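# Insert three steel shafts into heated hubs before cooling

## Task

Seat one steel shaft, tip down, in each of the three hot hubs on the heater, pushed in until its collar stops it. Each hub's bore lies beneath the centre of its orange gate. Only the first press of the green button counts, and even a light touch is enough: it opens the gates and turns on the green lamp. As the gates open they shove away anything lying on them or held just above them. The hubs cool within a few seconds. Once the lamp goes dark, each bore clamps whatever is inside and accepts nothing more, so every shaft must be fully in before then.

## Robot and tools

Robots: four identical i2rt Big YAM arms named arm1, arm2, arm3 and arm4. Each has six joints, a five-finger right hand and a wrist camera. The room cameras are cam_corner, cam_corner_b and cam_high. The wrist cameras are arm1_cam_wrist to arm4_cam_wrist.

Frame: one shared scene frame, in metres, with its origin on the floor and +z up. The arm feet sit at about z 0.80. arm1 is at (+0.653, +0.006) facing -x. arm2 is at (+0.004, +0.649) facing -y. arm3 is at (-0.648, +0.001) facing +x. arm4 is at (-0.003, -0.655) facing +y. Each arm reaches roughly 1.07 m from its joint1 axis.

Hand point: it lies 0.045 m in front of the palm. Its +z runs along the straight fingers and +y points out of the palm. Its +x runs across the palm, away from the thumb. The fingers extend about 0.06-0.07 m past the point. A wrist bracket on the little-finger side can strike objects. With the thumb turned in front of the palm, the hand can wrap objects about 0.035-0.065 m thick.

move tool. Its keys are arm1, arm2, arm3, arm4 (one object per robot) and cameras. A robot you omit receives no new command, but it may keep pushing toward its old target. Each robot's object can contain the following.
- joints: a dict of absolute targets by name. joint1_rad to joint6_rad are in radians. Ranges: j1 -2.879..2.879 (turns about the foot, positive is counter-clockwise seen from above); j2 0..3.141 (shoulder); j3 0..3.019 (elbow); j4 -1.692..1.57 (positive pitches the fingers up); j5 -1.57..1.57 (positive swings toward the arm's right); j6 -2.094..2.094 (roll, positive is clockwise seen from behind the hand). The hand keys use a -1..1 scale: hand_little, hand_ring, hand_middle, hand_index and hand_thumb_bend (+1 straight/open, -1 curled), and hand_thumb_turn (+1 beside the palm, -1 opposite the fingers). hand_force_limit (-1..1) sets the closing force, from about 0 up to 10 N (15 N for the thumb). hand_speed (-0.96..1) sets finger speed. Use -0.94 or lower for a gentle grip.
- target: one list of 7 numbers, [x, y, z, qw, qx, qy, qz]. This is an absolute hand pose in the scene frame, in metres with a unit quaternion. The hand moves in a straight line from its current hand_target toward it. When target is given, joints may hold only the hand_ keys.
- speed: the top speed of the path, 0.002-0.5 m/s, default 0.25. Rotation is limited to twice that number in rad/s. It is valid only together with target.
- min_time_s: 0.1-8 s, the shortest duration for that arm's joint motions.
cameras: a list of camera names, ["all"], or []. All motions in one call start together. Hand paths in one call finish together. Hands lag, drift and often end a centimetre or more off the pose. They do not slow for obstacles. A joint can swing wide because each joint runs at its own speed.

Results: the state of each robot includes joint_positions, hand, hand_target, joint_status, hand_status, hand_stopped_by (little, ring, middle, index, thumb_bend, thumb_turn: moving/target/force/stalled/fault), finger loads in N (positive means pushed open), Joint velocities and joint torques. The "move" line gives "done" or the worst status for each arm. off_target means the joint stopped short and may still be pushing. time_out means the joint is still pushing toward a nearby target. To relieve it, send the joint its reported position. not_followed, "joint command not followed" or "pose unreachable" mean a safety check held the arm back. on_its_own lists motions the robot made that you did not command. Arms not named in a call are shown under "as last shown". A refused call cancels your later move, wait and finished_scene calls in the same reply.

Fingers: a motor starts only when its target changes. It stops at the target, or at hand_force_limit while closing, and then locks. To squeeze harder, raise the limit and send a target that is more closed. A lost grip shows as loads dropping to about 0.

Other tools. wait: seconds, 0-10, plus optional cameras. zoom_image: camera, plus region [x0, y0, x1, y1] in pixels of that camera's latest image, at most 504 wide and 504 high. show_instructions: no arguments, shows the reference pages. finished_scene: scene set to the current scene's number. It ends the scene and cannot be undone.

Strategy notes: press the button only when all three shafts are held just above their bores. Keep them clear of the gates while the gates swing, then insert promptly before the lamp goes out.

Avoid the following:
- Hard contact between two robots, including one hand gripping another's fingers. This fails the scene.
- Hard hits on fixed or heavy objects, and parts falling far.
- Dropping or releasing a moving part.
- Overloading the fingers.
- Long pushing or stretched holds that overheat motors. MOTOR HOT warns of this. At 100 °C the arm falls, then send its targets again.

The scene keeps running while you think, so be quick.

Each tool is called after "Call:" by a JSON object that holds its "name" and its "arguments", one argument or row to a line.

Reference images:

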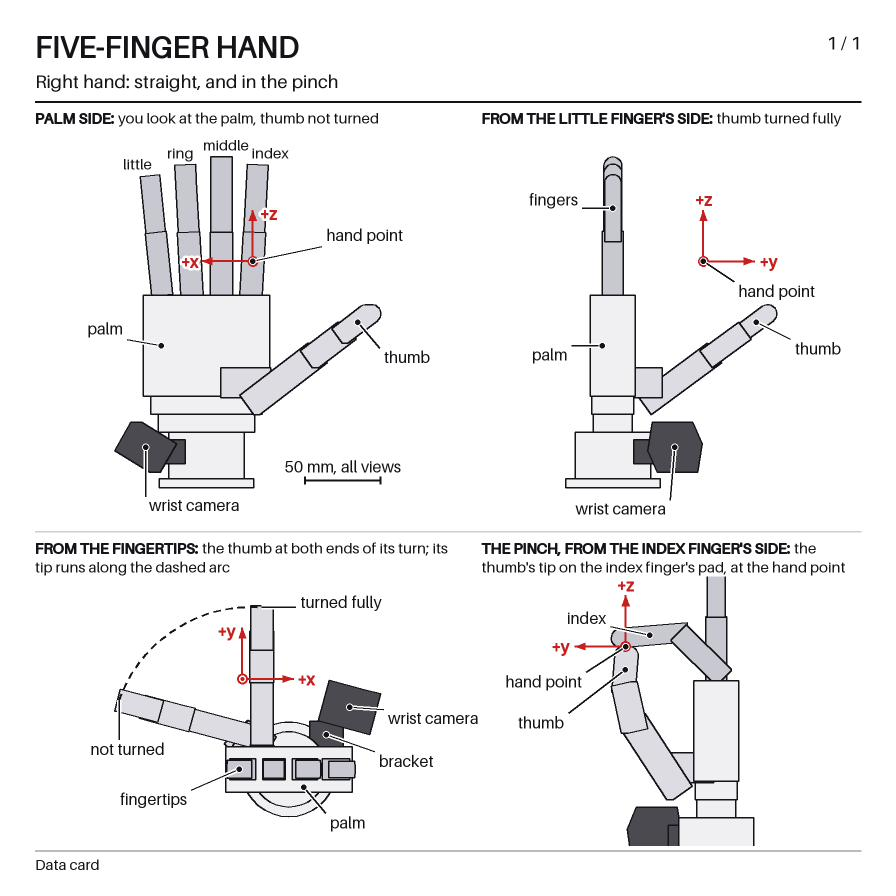

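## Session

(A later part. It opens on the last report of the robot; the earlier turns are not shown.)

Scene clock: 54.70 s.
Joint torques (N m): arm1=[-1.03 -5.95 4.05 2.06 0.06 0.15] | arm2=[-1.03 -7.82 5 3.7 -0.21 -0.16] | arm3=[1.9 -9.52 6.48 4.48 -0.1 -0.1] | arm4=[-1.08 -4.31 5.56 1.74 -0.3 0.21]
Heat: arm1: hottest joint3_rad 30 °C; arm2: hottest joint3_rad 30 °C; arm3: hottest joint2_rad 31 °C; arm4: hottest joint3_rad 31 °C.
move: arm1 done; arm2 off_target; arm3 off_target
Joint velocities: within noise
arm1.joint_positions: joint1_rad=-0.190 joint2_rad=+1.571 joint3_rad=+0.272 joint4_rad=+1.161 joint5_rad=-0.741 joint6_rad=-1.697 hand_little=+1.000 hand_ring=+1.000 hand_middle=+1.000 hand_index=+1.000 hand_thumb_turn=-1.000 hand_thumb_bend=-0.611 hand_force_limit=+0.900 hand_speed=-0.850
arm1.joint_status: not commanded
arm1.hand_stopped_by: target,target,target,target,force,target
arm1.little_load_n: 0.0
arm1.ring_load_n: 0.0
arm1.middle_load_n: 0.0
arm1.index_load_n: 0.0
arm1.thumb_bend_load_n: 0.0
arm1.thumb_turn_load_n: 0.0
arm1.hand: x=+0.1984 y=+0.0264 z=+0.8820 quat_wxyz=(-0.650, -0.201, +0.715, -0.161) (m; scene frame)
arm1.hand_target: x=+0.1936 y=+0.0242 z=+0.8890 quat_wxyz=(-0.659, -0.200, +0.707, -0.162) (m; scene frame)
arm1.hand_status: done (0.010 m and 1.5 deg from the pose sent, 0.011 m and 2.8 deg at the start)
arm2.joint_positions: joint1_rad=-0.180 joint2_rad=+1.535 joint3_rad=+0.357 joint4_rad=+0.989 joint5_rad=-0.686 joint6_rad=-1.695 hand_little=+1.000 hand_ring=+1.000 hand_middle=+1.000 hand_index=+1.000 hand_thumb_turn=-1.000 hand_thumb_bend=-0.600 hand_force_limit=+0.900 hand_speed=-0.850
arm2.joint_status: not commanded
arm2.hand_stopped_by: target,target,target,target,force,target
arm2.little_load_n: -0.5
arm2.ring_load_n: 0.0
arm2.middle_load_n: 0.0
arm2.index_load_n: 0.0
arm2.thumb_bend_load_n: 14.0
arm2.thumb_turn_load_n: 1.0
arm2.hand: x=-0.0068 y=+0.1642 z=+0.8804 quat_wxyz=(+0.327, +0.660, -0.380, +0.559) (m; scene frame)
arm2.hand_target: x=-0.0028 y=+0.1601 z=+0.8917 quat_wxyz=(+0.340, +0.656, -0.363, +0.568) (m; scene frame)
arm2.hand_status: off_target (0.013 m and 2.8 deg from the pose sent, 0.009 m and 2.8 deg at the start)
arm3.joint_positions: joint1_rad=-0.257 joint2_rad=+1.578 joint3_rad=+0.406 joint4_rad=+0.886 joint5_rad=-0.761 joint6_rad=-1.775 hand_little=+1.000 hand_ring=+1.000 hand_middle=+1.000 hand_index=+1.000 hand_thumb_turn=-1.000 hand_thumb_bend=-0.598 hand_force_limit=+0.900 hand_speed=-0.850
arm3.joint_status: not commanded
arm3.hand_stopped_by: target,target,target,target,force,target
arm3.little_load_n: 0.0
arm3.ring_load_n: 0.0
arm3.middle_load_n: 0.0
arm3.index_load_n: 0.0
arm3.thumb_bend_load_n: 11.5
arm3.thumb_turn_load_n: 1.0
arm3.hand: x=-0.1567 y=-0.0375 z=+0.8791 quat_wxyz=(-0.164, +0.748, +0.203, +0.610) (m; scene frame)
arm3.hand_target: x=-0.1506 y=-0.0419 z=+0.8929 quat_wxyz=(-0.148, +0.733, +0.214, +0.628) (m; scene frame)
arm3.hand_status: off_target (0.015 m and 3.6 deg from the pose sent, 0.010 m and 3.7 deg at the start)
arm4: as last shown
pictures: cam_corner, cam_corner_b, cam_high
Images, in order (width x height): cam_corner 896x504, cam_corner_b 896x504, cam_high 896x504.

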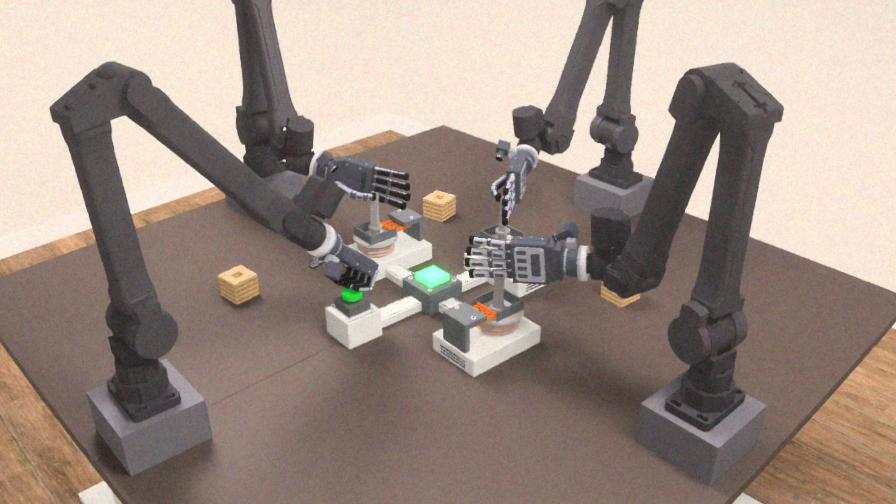

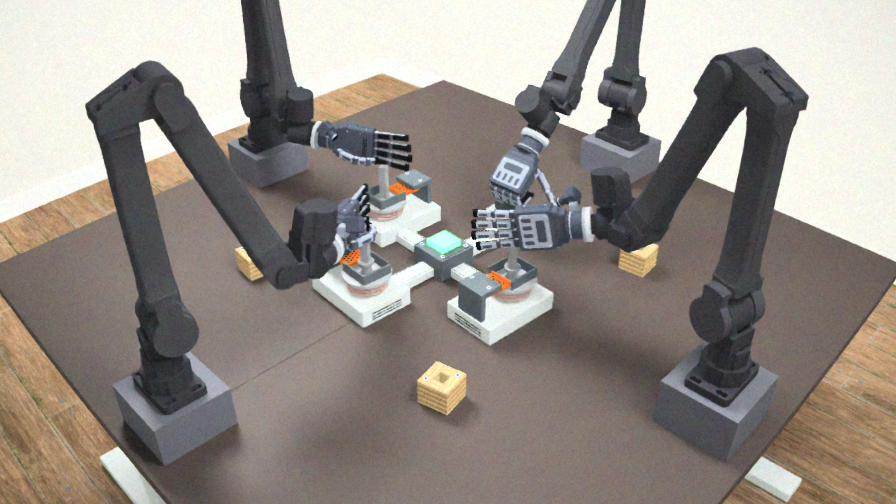

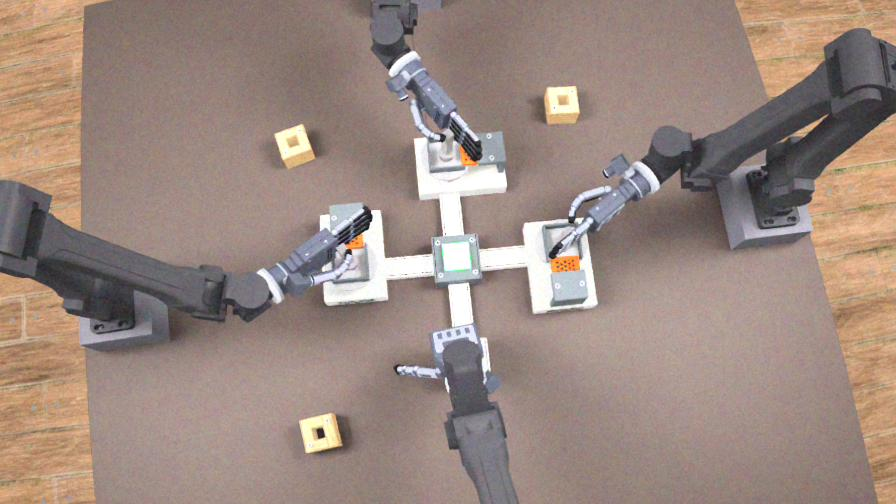

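Call:
{"name": "move", "arguments": {
  "arm2": {"target": [-0.003, 0.160, 0.874, 0.34127, 0.65505, -0.3631, 0.56798], "speed": 0.05},
  "arm3": {"target": [-0.150, -0.0395, 0.874, 0.15083, -0.73182, -0.21678, -0.62828], "speed": 0.05}
}}

Call:
{"name": "move", "arguments": {
  "arm2": {"joints": {"hand_thumb_bend": -0.48, "hand_speed": 0.3}},
  "arm3": {"joints": {"hand_thumb_bend": -0.48, "hand_speed": 0.3}},
  "arm1": {"joints": {"hand_thumb_bend": -0.4, "hand_speed": 0.3}},
  "cameras": ["cam_corner", "cam_corner_b", "cam_high"]
}}

Call:
{"name": "zoom_image", "arguments": {
  "camera": "cam_corner_b",
  "region": [485, 230, 545, 290]
}}

Call:
{"name": "zoom_image", "arguments": {
  "camera": "cam_corner_b",
  "region": [335, 230, 395, 290]
}}

Call:
{"name": "zoom_image", "arguments": {
  "camera": "cam_corner",
  "region": [470, 260, 530, 320]
}}

Scene clock: 56.40 s.
Joint torques (N m): arm1=[-0.91 -6.01 4.07 2.14 0.07 0.15] | arm2=[-0.26 -6.01 4.08 2.88 -0.07 -0.1] | arm3=[1.61 -8.23 5.98 3.64 -0.08 -0.11] | arm4=[-1.08 -4.25 5.55 1.73 -0.3 0.21]
Heat: arm1: hottest joint3_rad 30 °C; arm2: hottest joint3_rad 30 °C; arm3: hottest joint2_rad 31 °C; arm4: hottest joint3_rad 31 °C.
move: arm2 done; arm3 done
Joint velocities: within noise
arm1, arm4: as last shown
arm1.hand_target: x=+0.1937 y=+0.0242 z=+0.8889 quat_wxyz=(-0.659, -0.200, +0.707, -0.162) (m; scene frame)
arm2.joint_positions: joint1_rad=-0.177 joint2_rad=+1.604 joint3_rad=+0.355 joint4_rad=+1.103 joint5_rad=-0.695 joint6_rad=-1.695 hand_little=+1.000 hand_ring=+1.000 hand_middle=+1.000 hand_index=+1.000 hand_thumb_turn=-1.000 hand_thumb_bend=-0.600 hand_force_limit=+0.900 hand_speed=-0.850
arm2.joint_status: not commanded
arm2.hand_stopped_by: target,target,target,target,force,target
arm2.little_load_n: 0.0
arm2.ring_load_n: 0.0
arm2.middle_load_n: 0.0
arm2.index_load_n: 0.0
arm2.thumb_bend_load_n: 15.0
arm2.thumb_turn_load_n: 1.5
arm2.hand: x=-0.0042 y=+0.1609 z=+0.8774 quat_wxyz=(+0.339, +0.657, -0.363, +0.567) (m; scene frame)
arm2.hand_target: x=+0.0003 y=+0.1607 z=+0.8741 quat_wxyz=(+0.337, +0.657, -0.360, +0.570) (m; scene frame)
arm2.hand_status: done (0.004 m and 0.4 deg from the pose sent, 0.009 m and 2.8 deg at the start)
arm3.joint_positions: joint1_rad=-0.259 joint2_rad=+1.645 joint3_rad=+0.405 joint4_rad=+0.987 joint5_rad=-0.778 joint6_rad=-1.775 hand_little=+1.000 hand_ring=+1.000 hand_middle=+1.000 hand_index=+1.000 hand_thumb_turn=-1.000 hand_thumb_bend=-0.598 hand_force_limit=+0.900 hand_speed=-0.850
arm3.joint_status: not commanded
arm3.hand_stopped_by: target,target,target,target,force,target
arm3.little_load_n: 0.0
arm3.ring_load_n: 0.0
arm3.middle_load_n: 0.0
arm3.index_load_n: 0.0
arm3.thumb_bend_load_n: 13.0
arm3.thumb_turn_load_n: 1.5
arm3.hand: x=-0.1540 y=-0.0358 z=+0.8724 quat_wxyz=(-0.164, +0.737, +0.213, +0.620) (m; scene frame)
arm3.hand_target: x=-0.1507 y=-0.0382 z=+0.8743 quat_wxyz=(-0.154, +0.731, +0.219, +0.628) (m; scene frame)
arm3.hand_status: done (0.006 m and 1.9 deg from the pose sent, 0.009 m and 3.6 deg at the start)
pictures: none

Scene clock: 57.00 s.
Joint torques (N m): arm1=[-0.85 -6.01 4.08 2.09 0.06 0.15] | arm2=[-0.67 -6.89 3.74 3.02 -0.09 -0.16] | arm3=[2.26 -8.59 5.9 3.56 -0.17 -0.11] | arm4=[-0.97 -4.25 5.52 1.73 -0.3 0.21]
Heat: arm1: hottest joint3_rad 30 °C; arm2: hottest joint3_rad 30 °C; arm3: hottest joint2_rad 31 °C; arm4: hottest joint3_rad 31 °C.
move: arm1 done; arm2 done; arm3 done
Joint velocities: within noise
arm1.joint_positions: joint1_rad=-0.190 joint2_rad=+1.571 joint3_rad=+0.272 joint4_rad=+1.161 joint5_rad=-0.741 joint6_rad=-1.697 hand_little=+1.000 hand_ring=+1.000 hand_middle=+1.000 hand_index=+1.000 hand_thumb_turn=-1.000 hand_thumb_bend=-0.400 hand_force_limit=+0.900 hand_speed=+0.300
arm1.joint_status: all done
arm1.hand_stopped_by: target,target,target,target,target,target
arm1.little_load_n: 0.0
arm1.ring_load_n: 0.0
arm1.middle_load_n: 0.0
arm1.index_load_n: 0.0
arm1.thumb_bend_load_n: 0.0
arm1.thumb_turn_load_n: 0.0
arm1.hand: x=+0.1984 y=+0.0264 z=+0.8820 quat_wxyz=(-0.650, -0.201, +0.715, -0.161) (m; scene frame)
arm1.hand_target: x=+0.1937 y=+0.0243 z=+0.8889 quat_wxyz=(-0.659, -0.200, +0.707, -0.162) (m; scene frame)
arm1.hand_status: not commanded
arm2.joint_positions: joint1_rad=-0.175 joint2_rad=+1.608 joint3_rad=+0.355 joint4_rad=+1.103 joint5_rad=-0.686 joint6_rad=-1.695 hand_little=+1.000 hand_ring=+1.000 hand_middle=+1.000 hand_index=+1.000 hand_thumb_turn=-1.000 hand_thumb_bend=-0.480 hand_force_limit=+0.900 hand_speed=+0.300
arm2.joint_status: all done
arm2.hand_stopped_by: target,target,target,target,target,target
arm2.little_load_n: 0.0
arm2.ring_load_n: 0.0
arm2.middle_load_n: 0.0
arm2.index_load_n: 0.0
arm2.thumb_bend_load_n: -0.5
arm2.thumb_turn_load_n: 0.5
arm2.hand: x=-0.0053 y=+0.1608 z=+0.8752 quat_wxyz=(+0.339, +0.656, -0.367, +0.565) (m; scene frame)
arm2.hand_target: x=-0.0006 y=+0.1603 z=+0.8742 quat_wxyz=(+0.339, +0.656, -0.362, +0.569) (m; scene frame)
arm2.hand_status: not commanded
arm3.joint_positions: joint1_rad=-0.256 joint2_rad=+1.648 joint3_rad=+0.405 joint4_rad=+0.990 joint5_rad=-0.767 joint6_rad=-1.775 hand_little=+1.000 hand_ring=+1.000 hand_middle=+1.000 hand_index=+1.000 hand_thumb_turn=-1.000 hand_thumb_bend=-0.480 hand_force_limit=+0.900 hand_speed=+0.300
arm3.joint_status: all done
arm3.hand_stopped_by: target,target,target,target,target,target
arm3.little_load_n: 0.0
arm3.ring_load_n: 0.0
arm3.middle_load_n: 0.0
arm3.index_load_n: 0.0
arm3.thumb_bend_load_n: 0.0
arm3.thumb_turn_load_n: 0.0
arm3.hand: x=-0.1534 y=-0.0364 z=+0.8715 quat_wxyz=(-0.160, +0.738, +0.211, +0.620) (m; scene frame)
arm3.hand_target: x=-0.1503 y=-0.0385 z=+0.8737 quat_wxyz=(-0.152, +0.732, +0.217, +0.627) (m; scene frame)
arm3.hand_status: not commanded
arm4: as last shown
arm4.index_load_n: -0.5
pictures: cam_corner, cam_corner_b, cam_high
Images, in order (width x height): cam_corner 896x504, cam_corner_b 896x504, cam_high 896x504.

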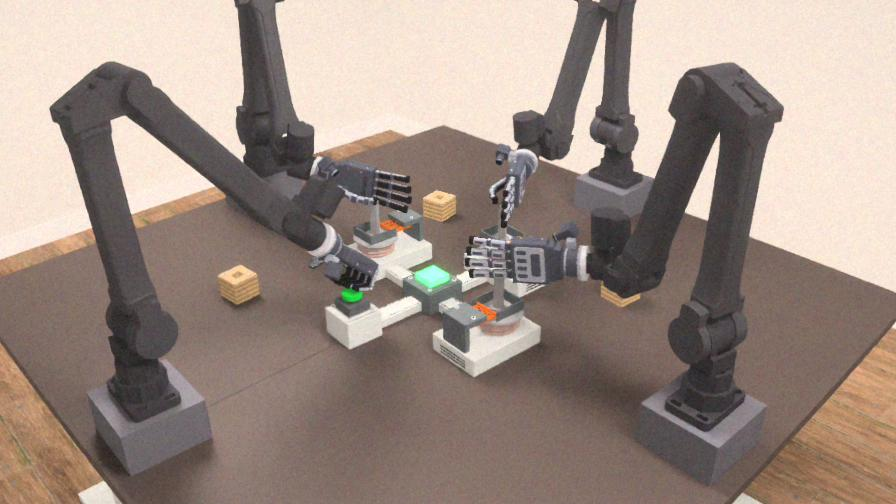

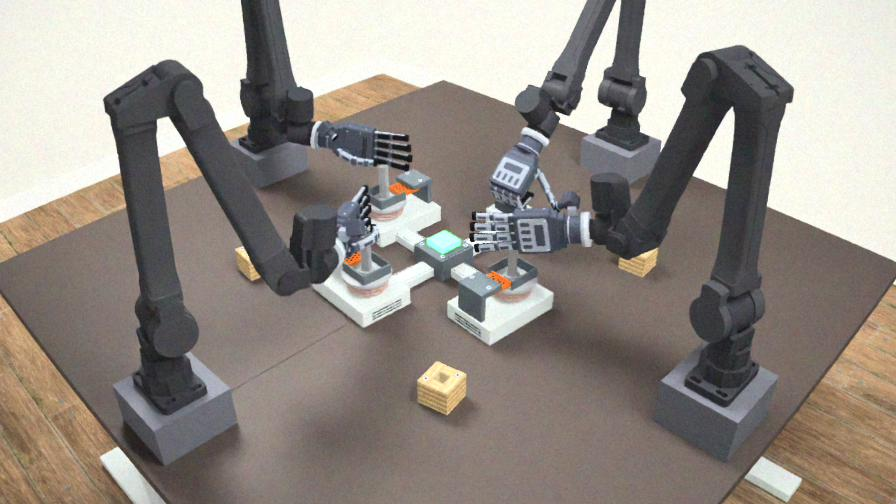

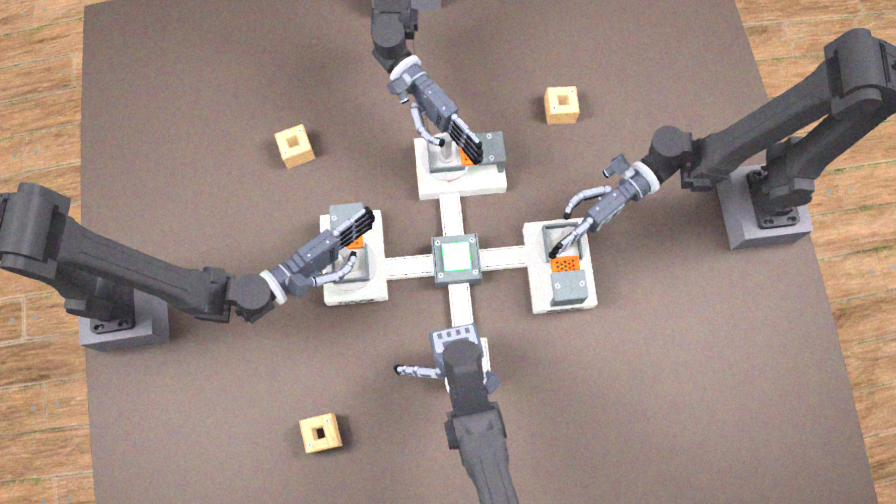

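Scaled by 8.400 from the camera's 896x504 image, which has a finer 1280x720 frame.

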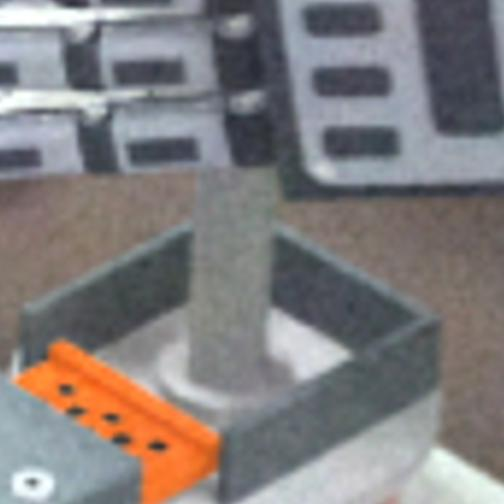

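Scaled by 8.400 from the camera's 896x504 image, which has a finer 1280x720 frame.

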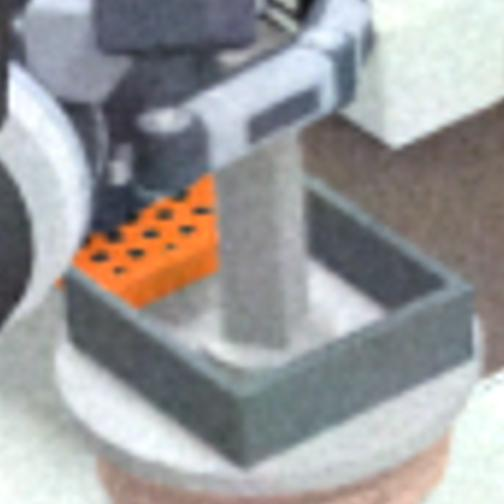

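Scaled by 8.400 from the camera's 896x504 image, which has a finer 1280x720 frame.

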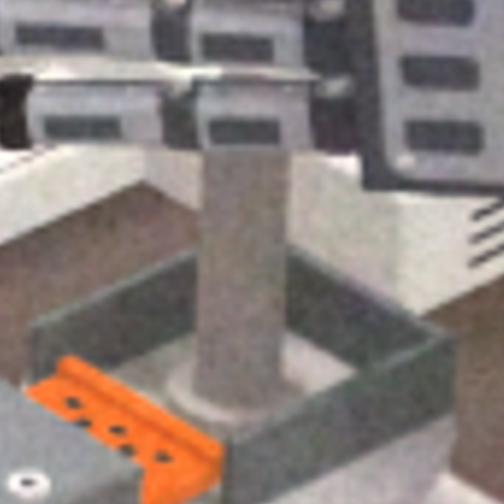

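Call:
{"name": "move", "arguments": {
  "arm1": {"joints": {"hand_thumb_bend": -0.2, "hand_speed": 0.3}},
  "arm2": {"joints": {"hand_thumb_bend": -0.2, "hand_speed": 0.3}},
  "arm3": {"joints": {"hand_thumb_bend": -0.2, "hand_speed": 0.3}},
  "cameras": ["cam_corner", "cam_corner_b", "cam_high"]
}}

Call:
{"name": "zoom_image", "arguments": {
  "camera": "cam_corner_b",
  "region": [485, 230, 545, 290]
}}

Call:
{"name": "zoom_image", "arguments": {
  "camera": "cam_corner",
  "region": [345, 200, 405, 260]
}}

Call:
{"name": "zoom_image", "arguments": {
  "camera": "cam_high",
  "region": [320, 224, 380, 284]
}}

Call:
{"name": "zoom_image", "arguments": {
  "camera": "cam_corner_b",
  "region": [355, 160, 415, 220]
}}

Call:
{"name": "zoom_image", "arguments": {
  "camera": "cam_high",
  "region": [416, 114, 476, 174]
}}

Scene clock: 58.30 s.
Joint torques (N m): arm1=[-0.91 -5.95 4.05 2.1 0.07 0.14] | arm2=[-0.73 -6.53 4.14 3.02 -0.07 -0.15] | arm3=[1.38 -9.64 5.83 3.52 -0.06 -0.07] | arm4=[-1.08 -4.31 5.55 1.74 -0.3 0.21]
Heat: arm1: hottest joint3_rad 30 °C; arm2: hottest joint3_rad 30 °C; arm3: hottest joint2_rad 31 °C; arm4: hottest joint3_rad 31 °C.
move: arm1 done; arm2 done; arm3 done
Joint velocities: within noise
arm1.joint_positions: joint1_rad=-0.190 joint2_rad=+1.571 joint3_rad=+0.272 joint4_rad=+1.161 joint5_rad=-0.741 joint6_rad=-1.697 hand_little=+1.000 hand_ring=+1.000 hand_middle=+1.000 hand_index=+1.000 hand_thumb_turn=-1.000 hand_thumb_bend=-0.200 hand_force_limit=+0.900 hand_speed=+0.300
arm1.joint_status: all done
arm1.hand_stopped_by: target,target,target,target,target,target
arm1.little_load_n: 0.0
arm1.ring_load_n: 0.5
arm1.middle_load_n: 0.0
arm1.index_load_n: 0.0
arm1.thumb_bend_load_n: -0.5
arm1.thumb_turn_load_n: 0.0
arm1.hand: x=+0.1984 y=+0.0264 z=+0.8820 quat_wxyz=(-0.650, -0.201, +0.715, -0.161) (m; scene frame)
arm1.hand_target: x=+0.1937 y=+0.0243 z=+0.8889 quat_wxyz=(-0.659, -0.200, +0.707, -0.162) (m; scene frame)
arm1.hand_status: not commanded
arm2.joint_positions: joint1_rad=-0.175 joint2_rad=+1.608 joint3_rad=+0.357 joint4_rad=+1.103 joint5_rad=-0.686 joint6_rad=-1.695 hand_little=+1.000 hand_ring=+1.000 hand_middle=+1.000 hand_index=+1.000 hand_thumb_turn=-1.000 hand_thumb_bend=-0.200 hand_force_limit=+0.900 hand_speed=+0.300
arm2.joint_status: all done
arm2.hand_stopped_by: target,target,target,target,target,target
arm2.little_load_n: 0.0
arm2.ring_load_n: 0.0
arm2.middle_load_n: 0.0
arm2.index_load_n: 0.0
arm2.thumb_bend_load_n: 0.0
arm2.thumb_turn_load_n: 0.0
arm2.hand: x=-0.0054 y=+0.1601 z=+0.8758 quat_wxyz=(+0.340, +0.656, -0.367, +0.565) (m; scene frame)
arm2.hand_target: x=-0.0007 y=+0.1597 z=+0.8748 quat_wxyz=(+0.340, +0.656, -0.361, +0.569) (m; scene frame)
arm2.hand_status: not commanded
arm3.joint_positions: joint1_rad=-0.256 joint2_rad=+1.648 joint3_rad=+0.405 joint4_rad=+0.990 joint5_rad=-0.767 joint6_rad=-1.775 hand_little=+1.000 hand_ring=+1.000 hand_middle=+1.000 hand_index=+1.000 hand_thumb_turn=-1.000 hand_thumb_bend=-0.200 hand_force_limit=+0.900 hand_speed=+0.300
arm3.joint_status: all done
arm3.hand_stopped_by: target,target,target,target,target,target
arm3.little_load_n: 0.0
arm3.ring_load_n: 0.0
arm3.middle_load_n: 0.0
arm3.index_load_n: 0.0
arm3.thumb_bend_load_n: 0.0
arm3.thumb_turn_load_n: 0.0
arm3.hand: x=-0.1534 y=-0.0364 z=+0.8715 quat_wxyz=(-0.160, +0.738, +0.211, +0.620) (m; scene frame)
arm3.hand_target: x=-0.1503 y=-0.0385 z=+0.8737 quat_wxyz=(-0.152, +0.732, +0.217, +0.627) (m; scene frame)
arm3.hand_status: not commanded
arm4: as last shown
arm4.index_load_n: 0.0
pictures: cam_corner, cam_corner_b, cam_high
Images, in order (width x height): cam_corner 896x504, cam_corner_b 896x504, cam_high 896x504.

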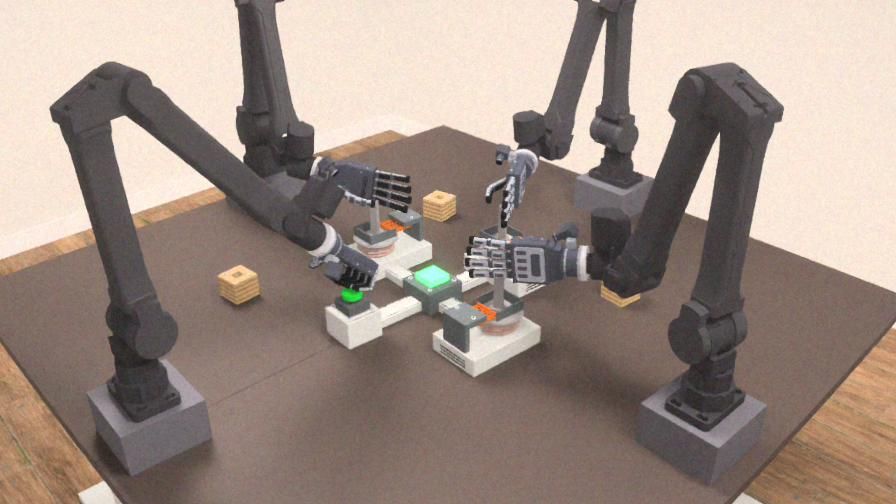

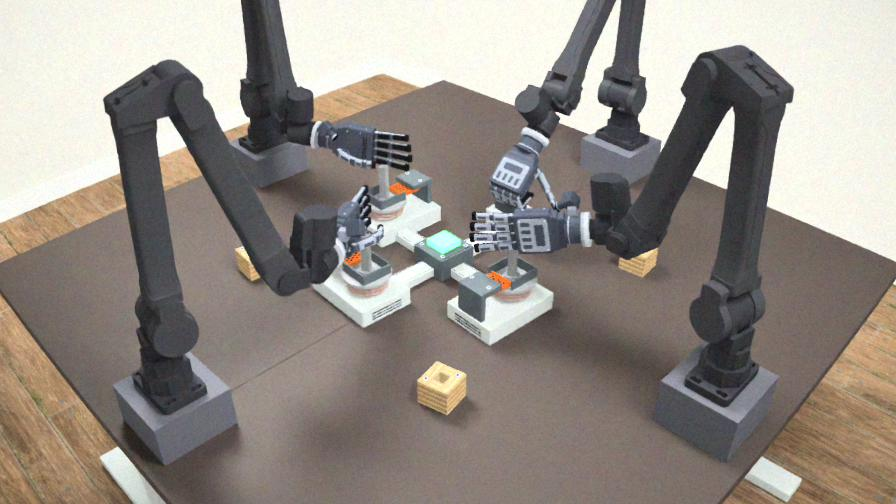

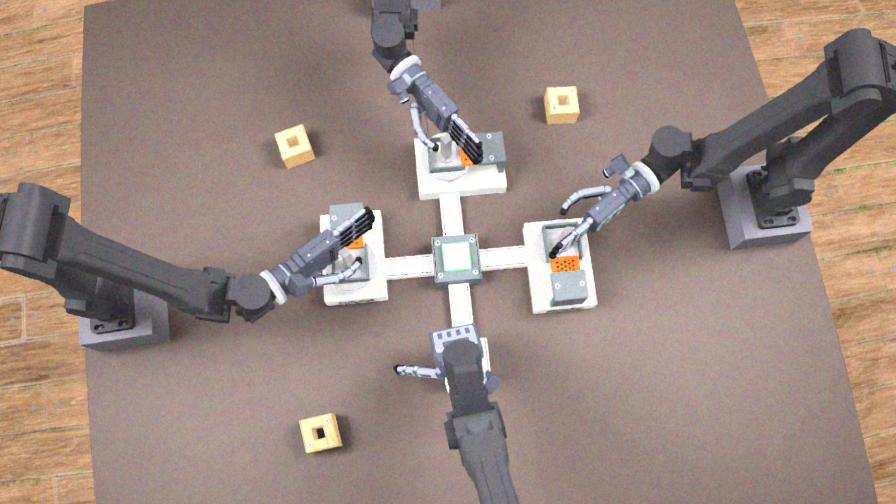

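Scaled by 8.400 from the camera's 896x504 image, which has a finer 1280x720 frame.

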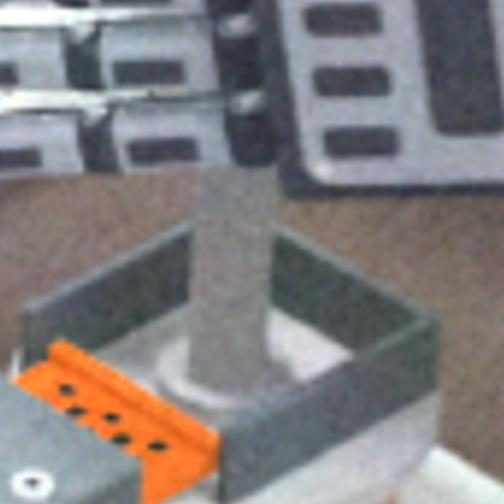

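Scaled by 8.400 from the camera's 896x504 image, which has a finer 1280x720 frame.

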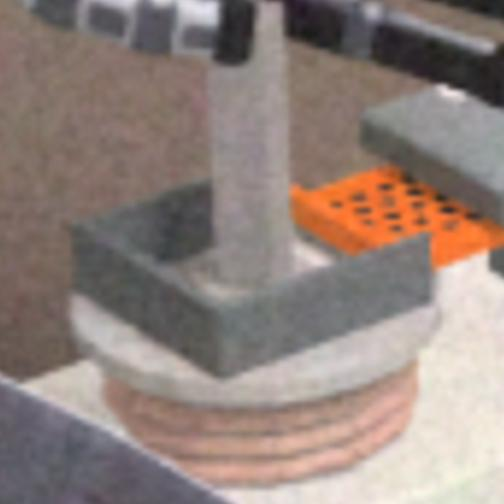

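Scaled by 8.400 from the camera's 896x504 image, which has a finer 1280x720 frame.

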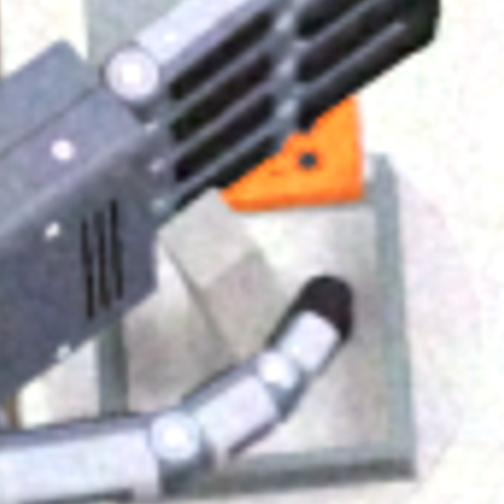

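Scaled by 8.400 from the camera's 896x504 image, which has a finer 1280x720 frame.

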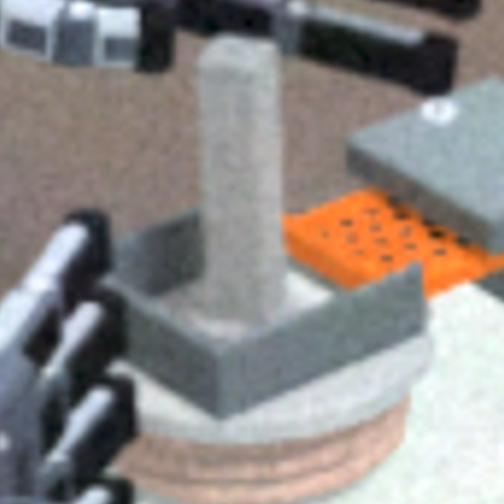

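Scaled by 8.400 from the camera's 896x504 image, which has a finer 1280x720 frame.

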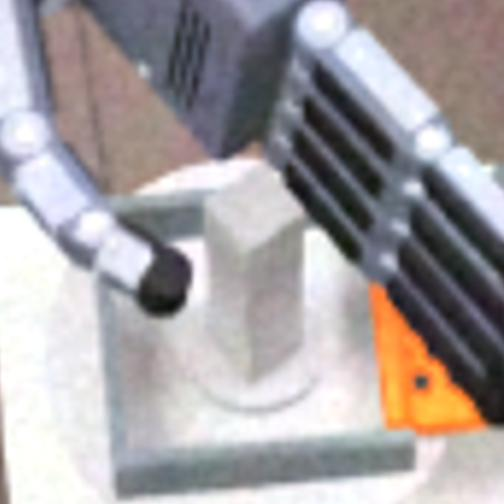

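Call:
{"name": "move", "arguments": {
  "arm1": {"joints": {"hand_thumb_bend": 1.0, "hand_speed": 0.48}},
  "arm2": {"joints": {"hand_thumb_bend": 1.0, "hand_speed": 0.48}},
  "arm3": {"joints": {"hand_thumb_bend": 1.0, "hand_speed": 0.48}}
}}

Call:
{"name": "move", "arguments": {
  "arm1": {"target": [0.2085, -0.0017, 0.904, 0.65865, 0.20241, -0.70588, 0.16422], "speed": 0.08},
  "arm2": {"target": [0.0253, 0.1747, 0.890, 0.34127, 0.65505, -0.3631, 0.56798], "speed": 0.08},
  "arm3": {"target": [-0.1653, -0.0125, 0.889, 0.15083, -0.73182, -0.21678, -0.62828], "speed": 0.08},
  "arm4": {"target": [-0.0425, -0.199, 0.84, 0.3827, -0.9239, 0, 0], "speed": 0.1}
}}

Call:
{"name": "move", "arguments": {
  "arm1": {"target": [0.2135, -0.0104, 0.985, 0.65865, 0.20241, -0.70588, 0.16422], "speed": 0.12},
  "arm2": {"target": [0.034, 0.1797, 0.985, 0.34127, 0.65505, -0.3631, 0.56798], "speed": 0.12},
  "arm3": {"target": [-0.1703, -0.0038, 0.985, 0.15083, -0.73182, -0.21678, -0.62828], "speed": 0.12},
  "cameras": ["cam_corner", "cam_corner_b", "cam_high"]
}}

Call:
{"name": "zoom_image", "arguments": {
  "camera": "cam_corner_b",
  "region": [300, 120, 560, 340]
}}

Call:
{"name": "zoom_image", "arguments": {
  "camera": "cam_corner",
  "region": [300, 150, 560, 370]
}}

Scene clock: 59.83 s.
Joint torques (N m): arm1=[-0.85 -5.89 4.05 2.1 0.05 0.15] | arm2=[-0.32 -7.06 3.88 2.84 -0.09 -0.05] | arm3=[1.85 -8.35 5.72 3.78 -0.21 -0.11] | arm4=[-1.08 -4.31 5.53 1.74 -0.3 0.21]
Heat: arm1: hottest joint3_rad 30 °C; arm2: hottest joint3_rad 30 °C; arm3: hottest joint2_rad 31 °C; arm4: hottest joint3_rad 31 °C.
move: arm1 done; arm2 done; arm3 done
Joint velocities: within noise
arm1.joint_positions: joint1_rad=-0.190 joint2_rad=+1.571 joint3_rad=+0.272 joint4_rad=+1.161 joint5_rad=-0.741 joint6_rad=-1.697 hand_little=+1.000 hand_ring=+1.000 hand_middle=+1.000 hand_index=+1.000 hand_thumb_turn=-1.000 hand_thumb_bend=+1.000 hand_force_limit=+0.900 hand_speed=+0.480
arm1.joint_status: all done
arm1.hand_stopped_by: target,target,target,target,target,target
arm1.little_load_n: 0.0
arm1.ring_load_n: 0.0
arm1.middle_load_n: 0.0
arm1.index_load_n: 0.0
arm1.thumb_bend_load_n: 0.0
arm1.thumb_turn_load_n: 0.5
arm1.hand: x=+0.1984 y=+0.0264 z=+0.8820 quat_wxyz=(-0.650, -0.201, +0.715, -0.161) (m; scene frame)
arm1.hand_target: x=+0.1937 y=+0.0243 z=+0.8889 quat_wxyz=(-0.659, -0.200, +0.707, -0.162) (m; scene frame)
arm1.hand_status: not commanded
arm2.joint_positions: joint1_rad=-0.175 joint2_rad=+1.608 joint3_rad=+0.357 joint4_rad=+1.103 joint5_rad=-0.686 joint6_rad=-1.695 hand_little=+1.000 hand_ring=+1.000 hand_middle=+1.000 hand_index=+1.000 hand_thumb_turn=-1.000 hand_thumb_bend=+1.000 hand_force_limit=+0.900 hand_speed=+0.480
arm2.joint_status: all done
arm2.hand_stopped_by: target,target,target,target,target,target
arm2.little_load_n: 0.0
arm2.ring_load_n: 0.0
arm2.middle_load_n: 0.0
arm2.index_load_n: 0.0
arm2.thumb_bend_load_n: 0.0
arm2.thumb_turn_load_n: 0.5
arm2.hand: x=-0.0054 y=+0.1601 z=+0.8758 quat_wxyz=(+0.340, +0.656, -0.367, +0.565) (m; scene frame)
arm2.hand_target: x=-0.0007 y=+0.1597 z=+0.8748 quat_wxyz=(+0.340, +0.656, -0.361, +0.569) (m; scene frame)
arm2.hand_status: not commanded
arm3.joint_positions: joint1_rad=-0.256 joint2_rad=+1.648 joint3_rad=+0.405 joint4_rad=+0.990 joint5_rad=-0.767 joint6_rad=-1.775 hand_little=+1.000 hand_ring=+1.000 hand_middle=+1.000 hand_index=+1.000 hand_thumb_turn=-1.000 hand_thumb_bend=+1.000 hand_force_limit=+0.900 hand_speed=+0.480
arm3.joint_status: all done
arm3.hand_stopped_by: target,target,target,target,target,target
arm3.little_load_n: 0.0
arm3.ring_load_n: 0.0
arm3.middle_load_n: 0.0
arm3.index_load_n: 0.0
arm3.thumb_bend_load_n: 0.0
arm3.thumb_turn_load_n: 0.5
arm3.hand: x=-0.1534 y=-0.0364 z=+0.8715 quat_wxyz=(-0.160, +0.738, +0.211, +0.620) (m; scene frame)
arm3.hand_target: x=-0.1503 y=-0.0385 z=+0.8737 quat_wxyz=(-0.152, +0.732, +0.217, +0.627) (m; scene frame)
arm3.hand_status: not commanded
arm4: as last shown
arm4.thumb_bend_load_n: -0.5
pictures: none

Scene clock: 61.17 s.
Joint torques (N m): arm1=[-0.97 -6.12 3.92 0.35 0.1 0.17] | arm2=[-0.32 -8.18 4.03 1.21 0.07 0.03] | arm3=[2.78 -9.82 5.45 2.56 0 0.07] | arm4=[-1.03 -8.23 11.56 0.46 -0.29 0.19]
Heat: arm1: hottest joint3_rad 30 °C; arm2: hottest joint3_rad 30 °C; arm3: hottest joint2_rad 31 °C; arm4: hottest joint3_rad 31 °C.
move: arm1 done; arm2 done; arm3 done; arm4 off_target
Joint velocities: within noise
arm1.joint_positions: joint1_rad=-0.099 joint2_rad=+1.472 joint3_rad=+0.235 joint4_rad=+1.145 joint5_rad=-0.674 joint6_rad=-1.691 hand_little=+1.000 hand_ring=+1.000 hand_middle=+1.000 hand_index=+1.000 hand_thumb_turn=-1.000 hand_thumb_bend=+1.000 hand_force_limit=+0.900 hand_speed=+0.480
arm1.joint_status: not commanded
arm1.hand_stopped_by: target,target,target,target,target,target
arm1.little_load_n: 0.0
arm1.ring_load_n: 0.0
arm1.middle_load_n: 0.0
arm1.index_load_n: 0.5
arm1.thumb_bend_load_n: 0.0
arm1.thumb_turn_load_n: 0.5
arm1.hand: x=+0.2076 y=-0.0033 z=+0.9047 quat_wxyz=(-0.661, -0.216, +0.700, -0.160) (m; scene frame)
arm1.hand_target: x=+0.2084 y=-0.0061 z=+0.9043 quat_wxyz=(-0.658, -0.209, +0.704, -0.169) (m; scene frame)
arm1.hand_status: done (0.002 m and 1.8 deg from the pose sent, 0.037 m and 1.5 deg at the start)
arm2.joint_positions: joint1_rad=-0.086 joint2_rad=+1.538 joint3_rad=+0.315 joint4_rad=+1.103 joint5_rad=-0.598 joint6_rad=-1.695 hand_little=+1.000 hand_ring=+1.000 hand_middle=+1.000 hand_index=+1.000 hand_thumb_turn=-1.000 hand_thumb_bend=+1.000 hand_force_limit=+0.900 hand_speed=+0.480
arm2.joint_status: not commanded
arm2.hand_stopped_by: target,target,target,target,target,target
arm2.little_load_n: 0.0
arm2.ring_load_n: 0.0
arm2.middle_load_n: 0.0
arm2.index_load_n: 0.0
arm2.thumb_bend_load_n: 0.0
arm2.thumb_turn_load_n: 0.0
arm2.hand: x=+0.0220 y=+0.1711 z=+0.8910 quat_wxyz=(+0.351, +0.656, -0.355, +0.566) (m; scene frame)
arm2.hand_target: x=+0.0266 y=+0.1750 z=+0.8901 quat_wxyz=(+0.341, +0.656, -0.361, +0.568) (m; scene frame)
arm2.hand_status: done (0.005 m and 1.4 deg from the pose sent, 0.037 m and 0.5 deg at the start)
arm3.joint_positions: joint1_rad=-0.199 joint2_rad=+1.578 joint3_rad=+0.360 joint4_rad=+0.990 joint5_rad=-0.697 joint6_rad=-1.775 hand_little=+1.000 hand_ring=+1.000 hand_middle=+1.000 hand_index=+1.000 hand_thumb_turn=-1.000 hand_thumb_bend=+1.000 hand_force_limit=+0.900 hand_speed=+0.480
arm3.joint_status: not commanded
arm3.hand_stopped_by: target,target,target,target,target,target
arm3.little_load_n: 0.0
arm3.ring_load_n: 0.0
arm3.middle_load_n: 0.0
arm3.index_load_n: 0.0
arm3.thumb_bend_load_n: 0.0
arm3.thumb_turn_load_n: 0.5
arm3.hand: x=-0.1640 y=-0.0195 z=+0.8859 quat_wxyz=(-0.146, +0.735, +0.215, +0.627) (m; scene frame)
arm3.hand_target: x=-0.1650 y=-0.0145 z=+0.8894 quat_wxyz=(-0.149, +0.732, +0.216, +0.629) (m; scene frame)
arm3.hand_status: done (0.008 m and 0.7 deg from the pose sent, 0.032 m and 1.8 deg at the start)
arm4.joint_positions: joint1_rad=+0.076 joint2_rad=+1.387 joint3_rad=+0.642 joint4_rad=-0.061 joint5_rad=+0.028 joint6_rad=+0.004 hand_little=-1.000 hand_ring=-1.000 hand_middle=-1.000 hand_index=-1.000 hand_thumb_turn=+1.000 hand_thumb_bend=+1.000 hand_force_limit=+0.000 hand_speed=+0.200
arm4.joint_status: not commanded
arm4.hand_stopped_by: target,target,target,target,target,target
arm4.little_load_n: 0.0
arm4.ring_load_n: 0.0
arm4.middle_load_n: 0.0
arm4.index_load_n: 0.0
arm4.thumb_bend_load_n: 0.0
arm4.thumb_turn_load_n: 0.0
arm4.hand: x=-0.0451 y=-0.2133 z=+0.8217 quat_wxyz=(-0.371, +0.929, +0.011, +0.003) (m; scene frame)
arm4.hand_target: x=-0.0424 y=-0.2000 z=+0.8393 quat_wxyz=(-0.382, +0.924, +0.000, +0.000) (m; scene frame)
arm4.hand_status: off_target (0.023 m and 1.9 deg from the pose sent, 0.034 m and 4.5 deg at the start)
pictures: none

Scene clock: 62.87 s.
Joint torques (N m): arm1=[-0.91 -3.72 9.7 0.51 0.07 0.1] | arm2=[-0.62 -5.25 11.32 1.52 0.04 -0.02] | arm3=[2.43 -7.3 12.59 1.42 -0.01 0.05] | arm4=[-1.03 -8.29 11.56 0.55 -0.29 0.19]
Heat: arm1: hottest joint3_rad 30 °C; arm2: hottest joint3_rad 30 °C; arm3: hottest joint2_rad 31 °C; arm4: hottest joint3_rad 31 °C.
move: arm1 off_target; arm2 off_target; arm3 off_target
Joint velocities: within noise
arm1.joint_positions: joint1_rad=-0.081 joint2_rad=+1.038 joint3_rad=+0.253 joint4_rad=+0.654 joint5_rad=-0.625 joint6_rad=-1.677 hand_little=+1.000 hand_ring=+1.000 hand_middle=+1.000 hand_index=+1.000 hand_thumb_turn=-1.000 hand_thumb_bend=+1.000 hand_force_limit=+0.900 hand_speed=+0.480
arm1.joint_status: not commanded
arm1.hand_stopped_by: target,target,target,target,target,target
arm1.little_load_n: 0.0
arm1.ring_load_n: 0.0
arm1.middle_load_n: -0.5
arm1.index_load_n: 0.0
arm1.thumb_bend_load_n: 0.0
arm1.thumb_turn_load_n: 0.5
arm1.hand: x=+0.2267 y=-0.0045 z=+0.9616 quat_wxyz=(-0.649, -0.198, +0.717, -0.159) (m; scene frame)
arm1.hand_target: x=+0.2138 y=-0.0059 z=+0.9846 quat_wxyz=(-0.660, -0.198, +0.707, -0.159) (m; scene frame)
arm1.hand_status: off_target (0.027 m and 1.9 deg from the pose sent, 0.081 m and 1.8 deg at the start)
arm2.joint_positions: joint1_rad=-0.074 joint2_rad=+1.107 joint3_rad=+0.334 joint4_rad=+0.604 joint5_rad=-0.572 joint6_rad=-1.685 hand_little=+1.000 hand_ring=+1.000 hand_middle=+1.000 hand_index=+1.000 hand_thumb_turn=-1.000 hand_thumb_bend=+1.000 hand_force_limit=+0.900 hand_speed=+0.480
arm2.joint_status: not commanded
arm2.hand_stopped_by: target,target,target,target,target,target
arm2.little_load_n: 0.0
arm2.ring_load_n: 0.0
arm2.middle_load_n: 0.0
arm2.index_load_n: 0.0
arm2.thumb_bend_load_n: 0.0
arm2.thumb_turn_load_n: 0.0
arm2.hand: x=+0.0251 y=+0.1938 z=+0.9581 quat_wxyz=(+0.336, +0.660, -0.377, +0.556) (m; scene frame)
arm2.hand_target: x=+0.0291 y=+0.1802 z=+0.9839 quat_wxyz=(+0.344, +0.653, -0.367, +0.566) (m; scene frame)
arm2.hand_status: off_target (0.032 m and 2.3 deg from the pose sent, 0.095 m and 1.4 deg at the start)
arm3.joint_positions: joint1_rad=-0.168 joint2_rad=+1.173 joint3_rad=+0.382 joint4_rad=+0.553 joint5_rad=-0.669 joint6_rad=-1.765 hand_little=+1.000 hand_ring=+1.000 hand_middle=+1.000 hand_index=+1.000 hand_thumb_turn=-1.000 hand_thumb_bend=+1.000 hand_force_limit=+0.900 hand_speed=+0.480
arm3.joint_status: not commanded
arm3.hand_stopped_by: target,target,target,target,target,target
arm3.little_load_n: 0.0
arm3.ring_load_n: 0.0
arm3.middle_load_n: 0.0
arm3.index_load_n: 0.0
arm3.thumb_bend_load_n: 0.0
arm3.thumb_turn_load_n: 0.0
arm3.hand: x=-0.1817 y=-0.0070 z=+0.9661 quat_wxyz=(-0.150, +0.739, +0.213, +0.621) (m; scene frame)
arm3.hand_target: x=-0.1699 y=-0.0041 z=+0.9845 quat_wxyz=(-0.151, +0.732, +0.217, +0.628) (m; scene frame)
arm3.hand_status: off_target (0.022 m and 1.3 deg from the pose sent, 0.101 m and 0.7 deg at the start)
arm4: as last shown
arm4.middle_load_n: 0.5
pictures: cam_corner, cam_corner_b, cam_high
Images, in order (width x height): cam_corner 896x504, cam_corner_b 896x504, cam_high 896x504.

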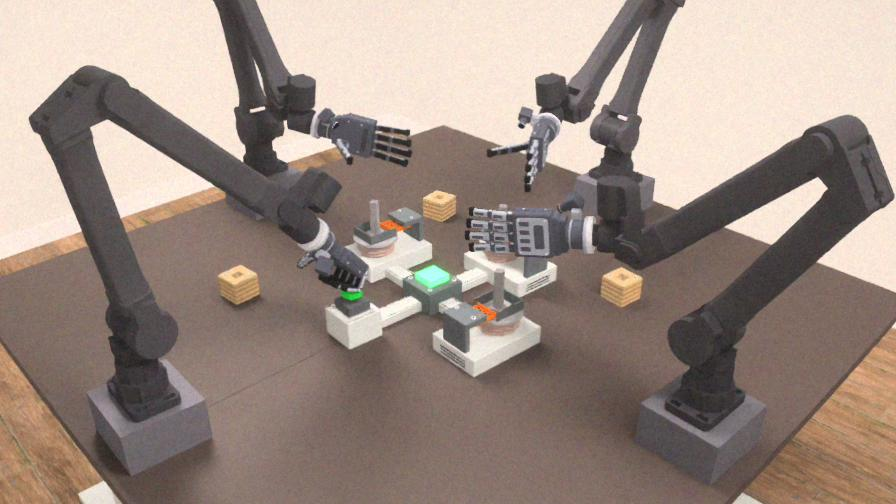

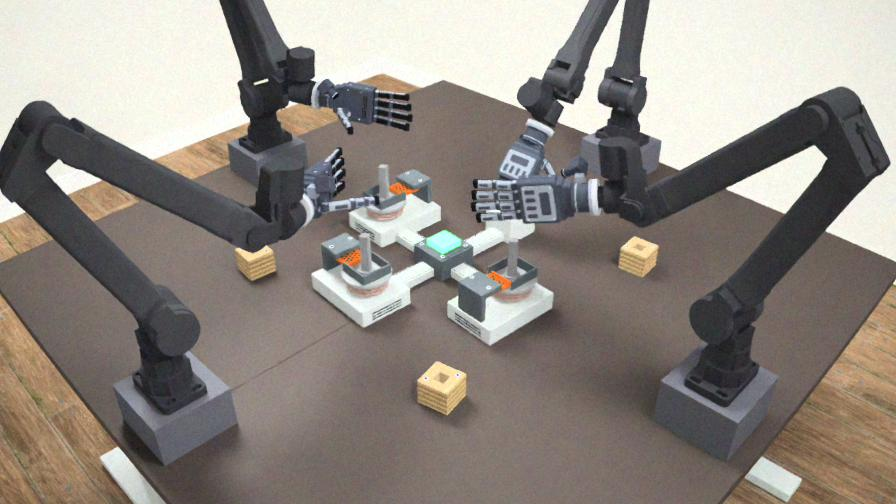

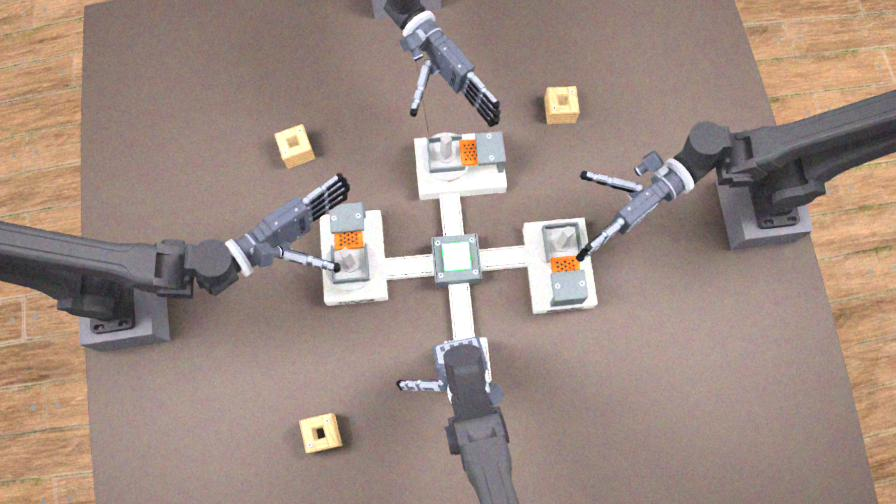

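Scaled by 1.938 from the camera's 896x504 image, which has a finer 1280x720 frame.

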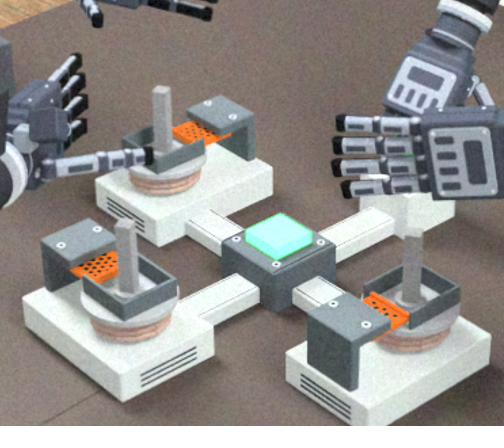

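Scaled by 1.938 from the camera's 896x504 image, which has a finer 1280x720 frame.

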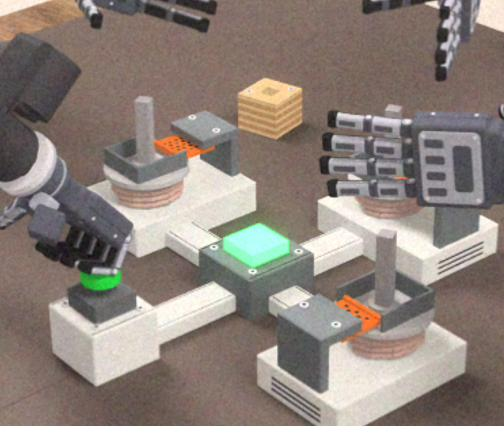

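Call:
{"name": "zoom_image", "arguments": {
  "camera": "cam_corner_b",
  "region": [485, 230, 545, 290]
}}

Call:
{"name": "zoom_image", "arguments": {
  "camera": "cam_corner_b",
  "region": [335, 230, 395, 290]
}}

Call:
{"name": "zoom_image", "arguments": {
  "camera": "cam_corner",
  "region": [470, 260, 530, 320]
}}

Call:
{"name": "zoom_image", "arguments": {
  "camera": "cam_high",
  "region": [320, 224, 380, 284]
}}

Scaled by 8.400 from the camera's 896x504 image, which has a finer 1280x720 frame.

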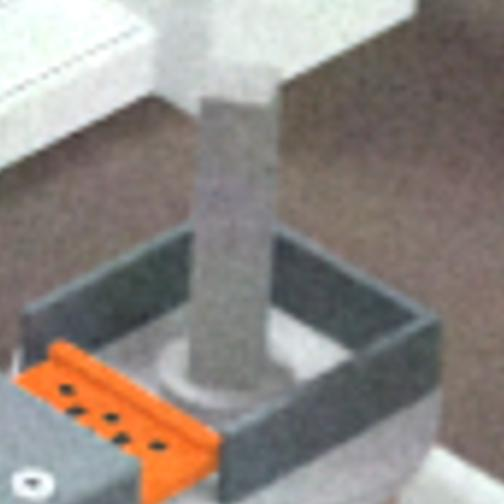

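Scaled by 8.400 from the camera's 896x504 image, which has a finer 1280x720 frame.

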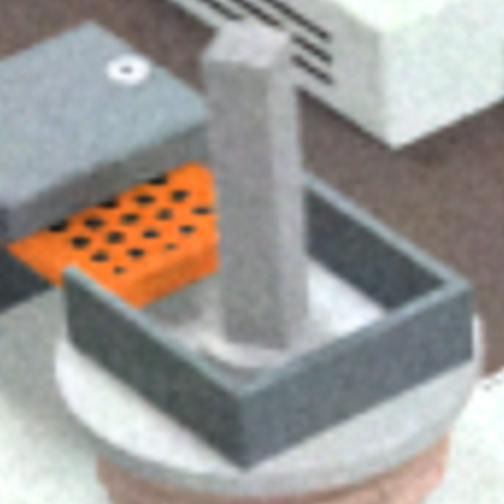

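Scaled by 8.400 from the camera's 896x504 image, which has a finer 1280x720 frame.

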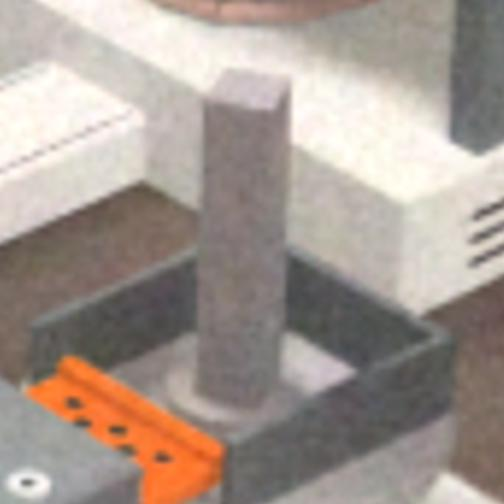

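Scaled by 8.400 from the camera's 896x504 image, which has a finer 1280x720 frame.

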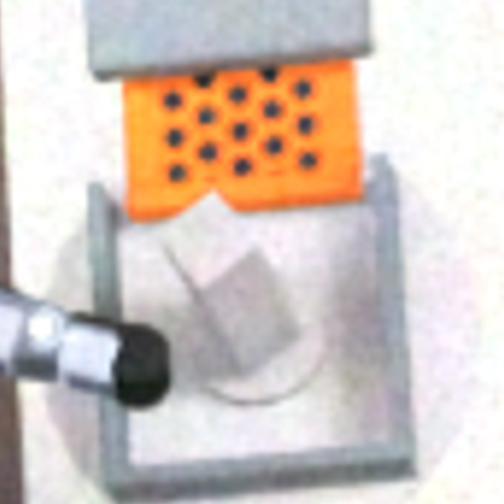

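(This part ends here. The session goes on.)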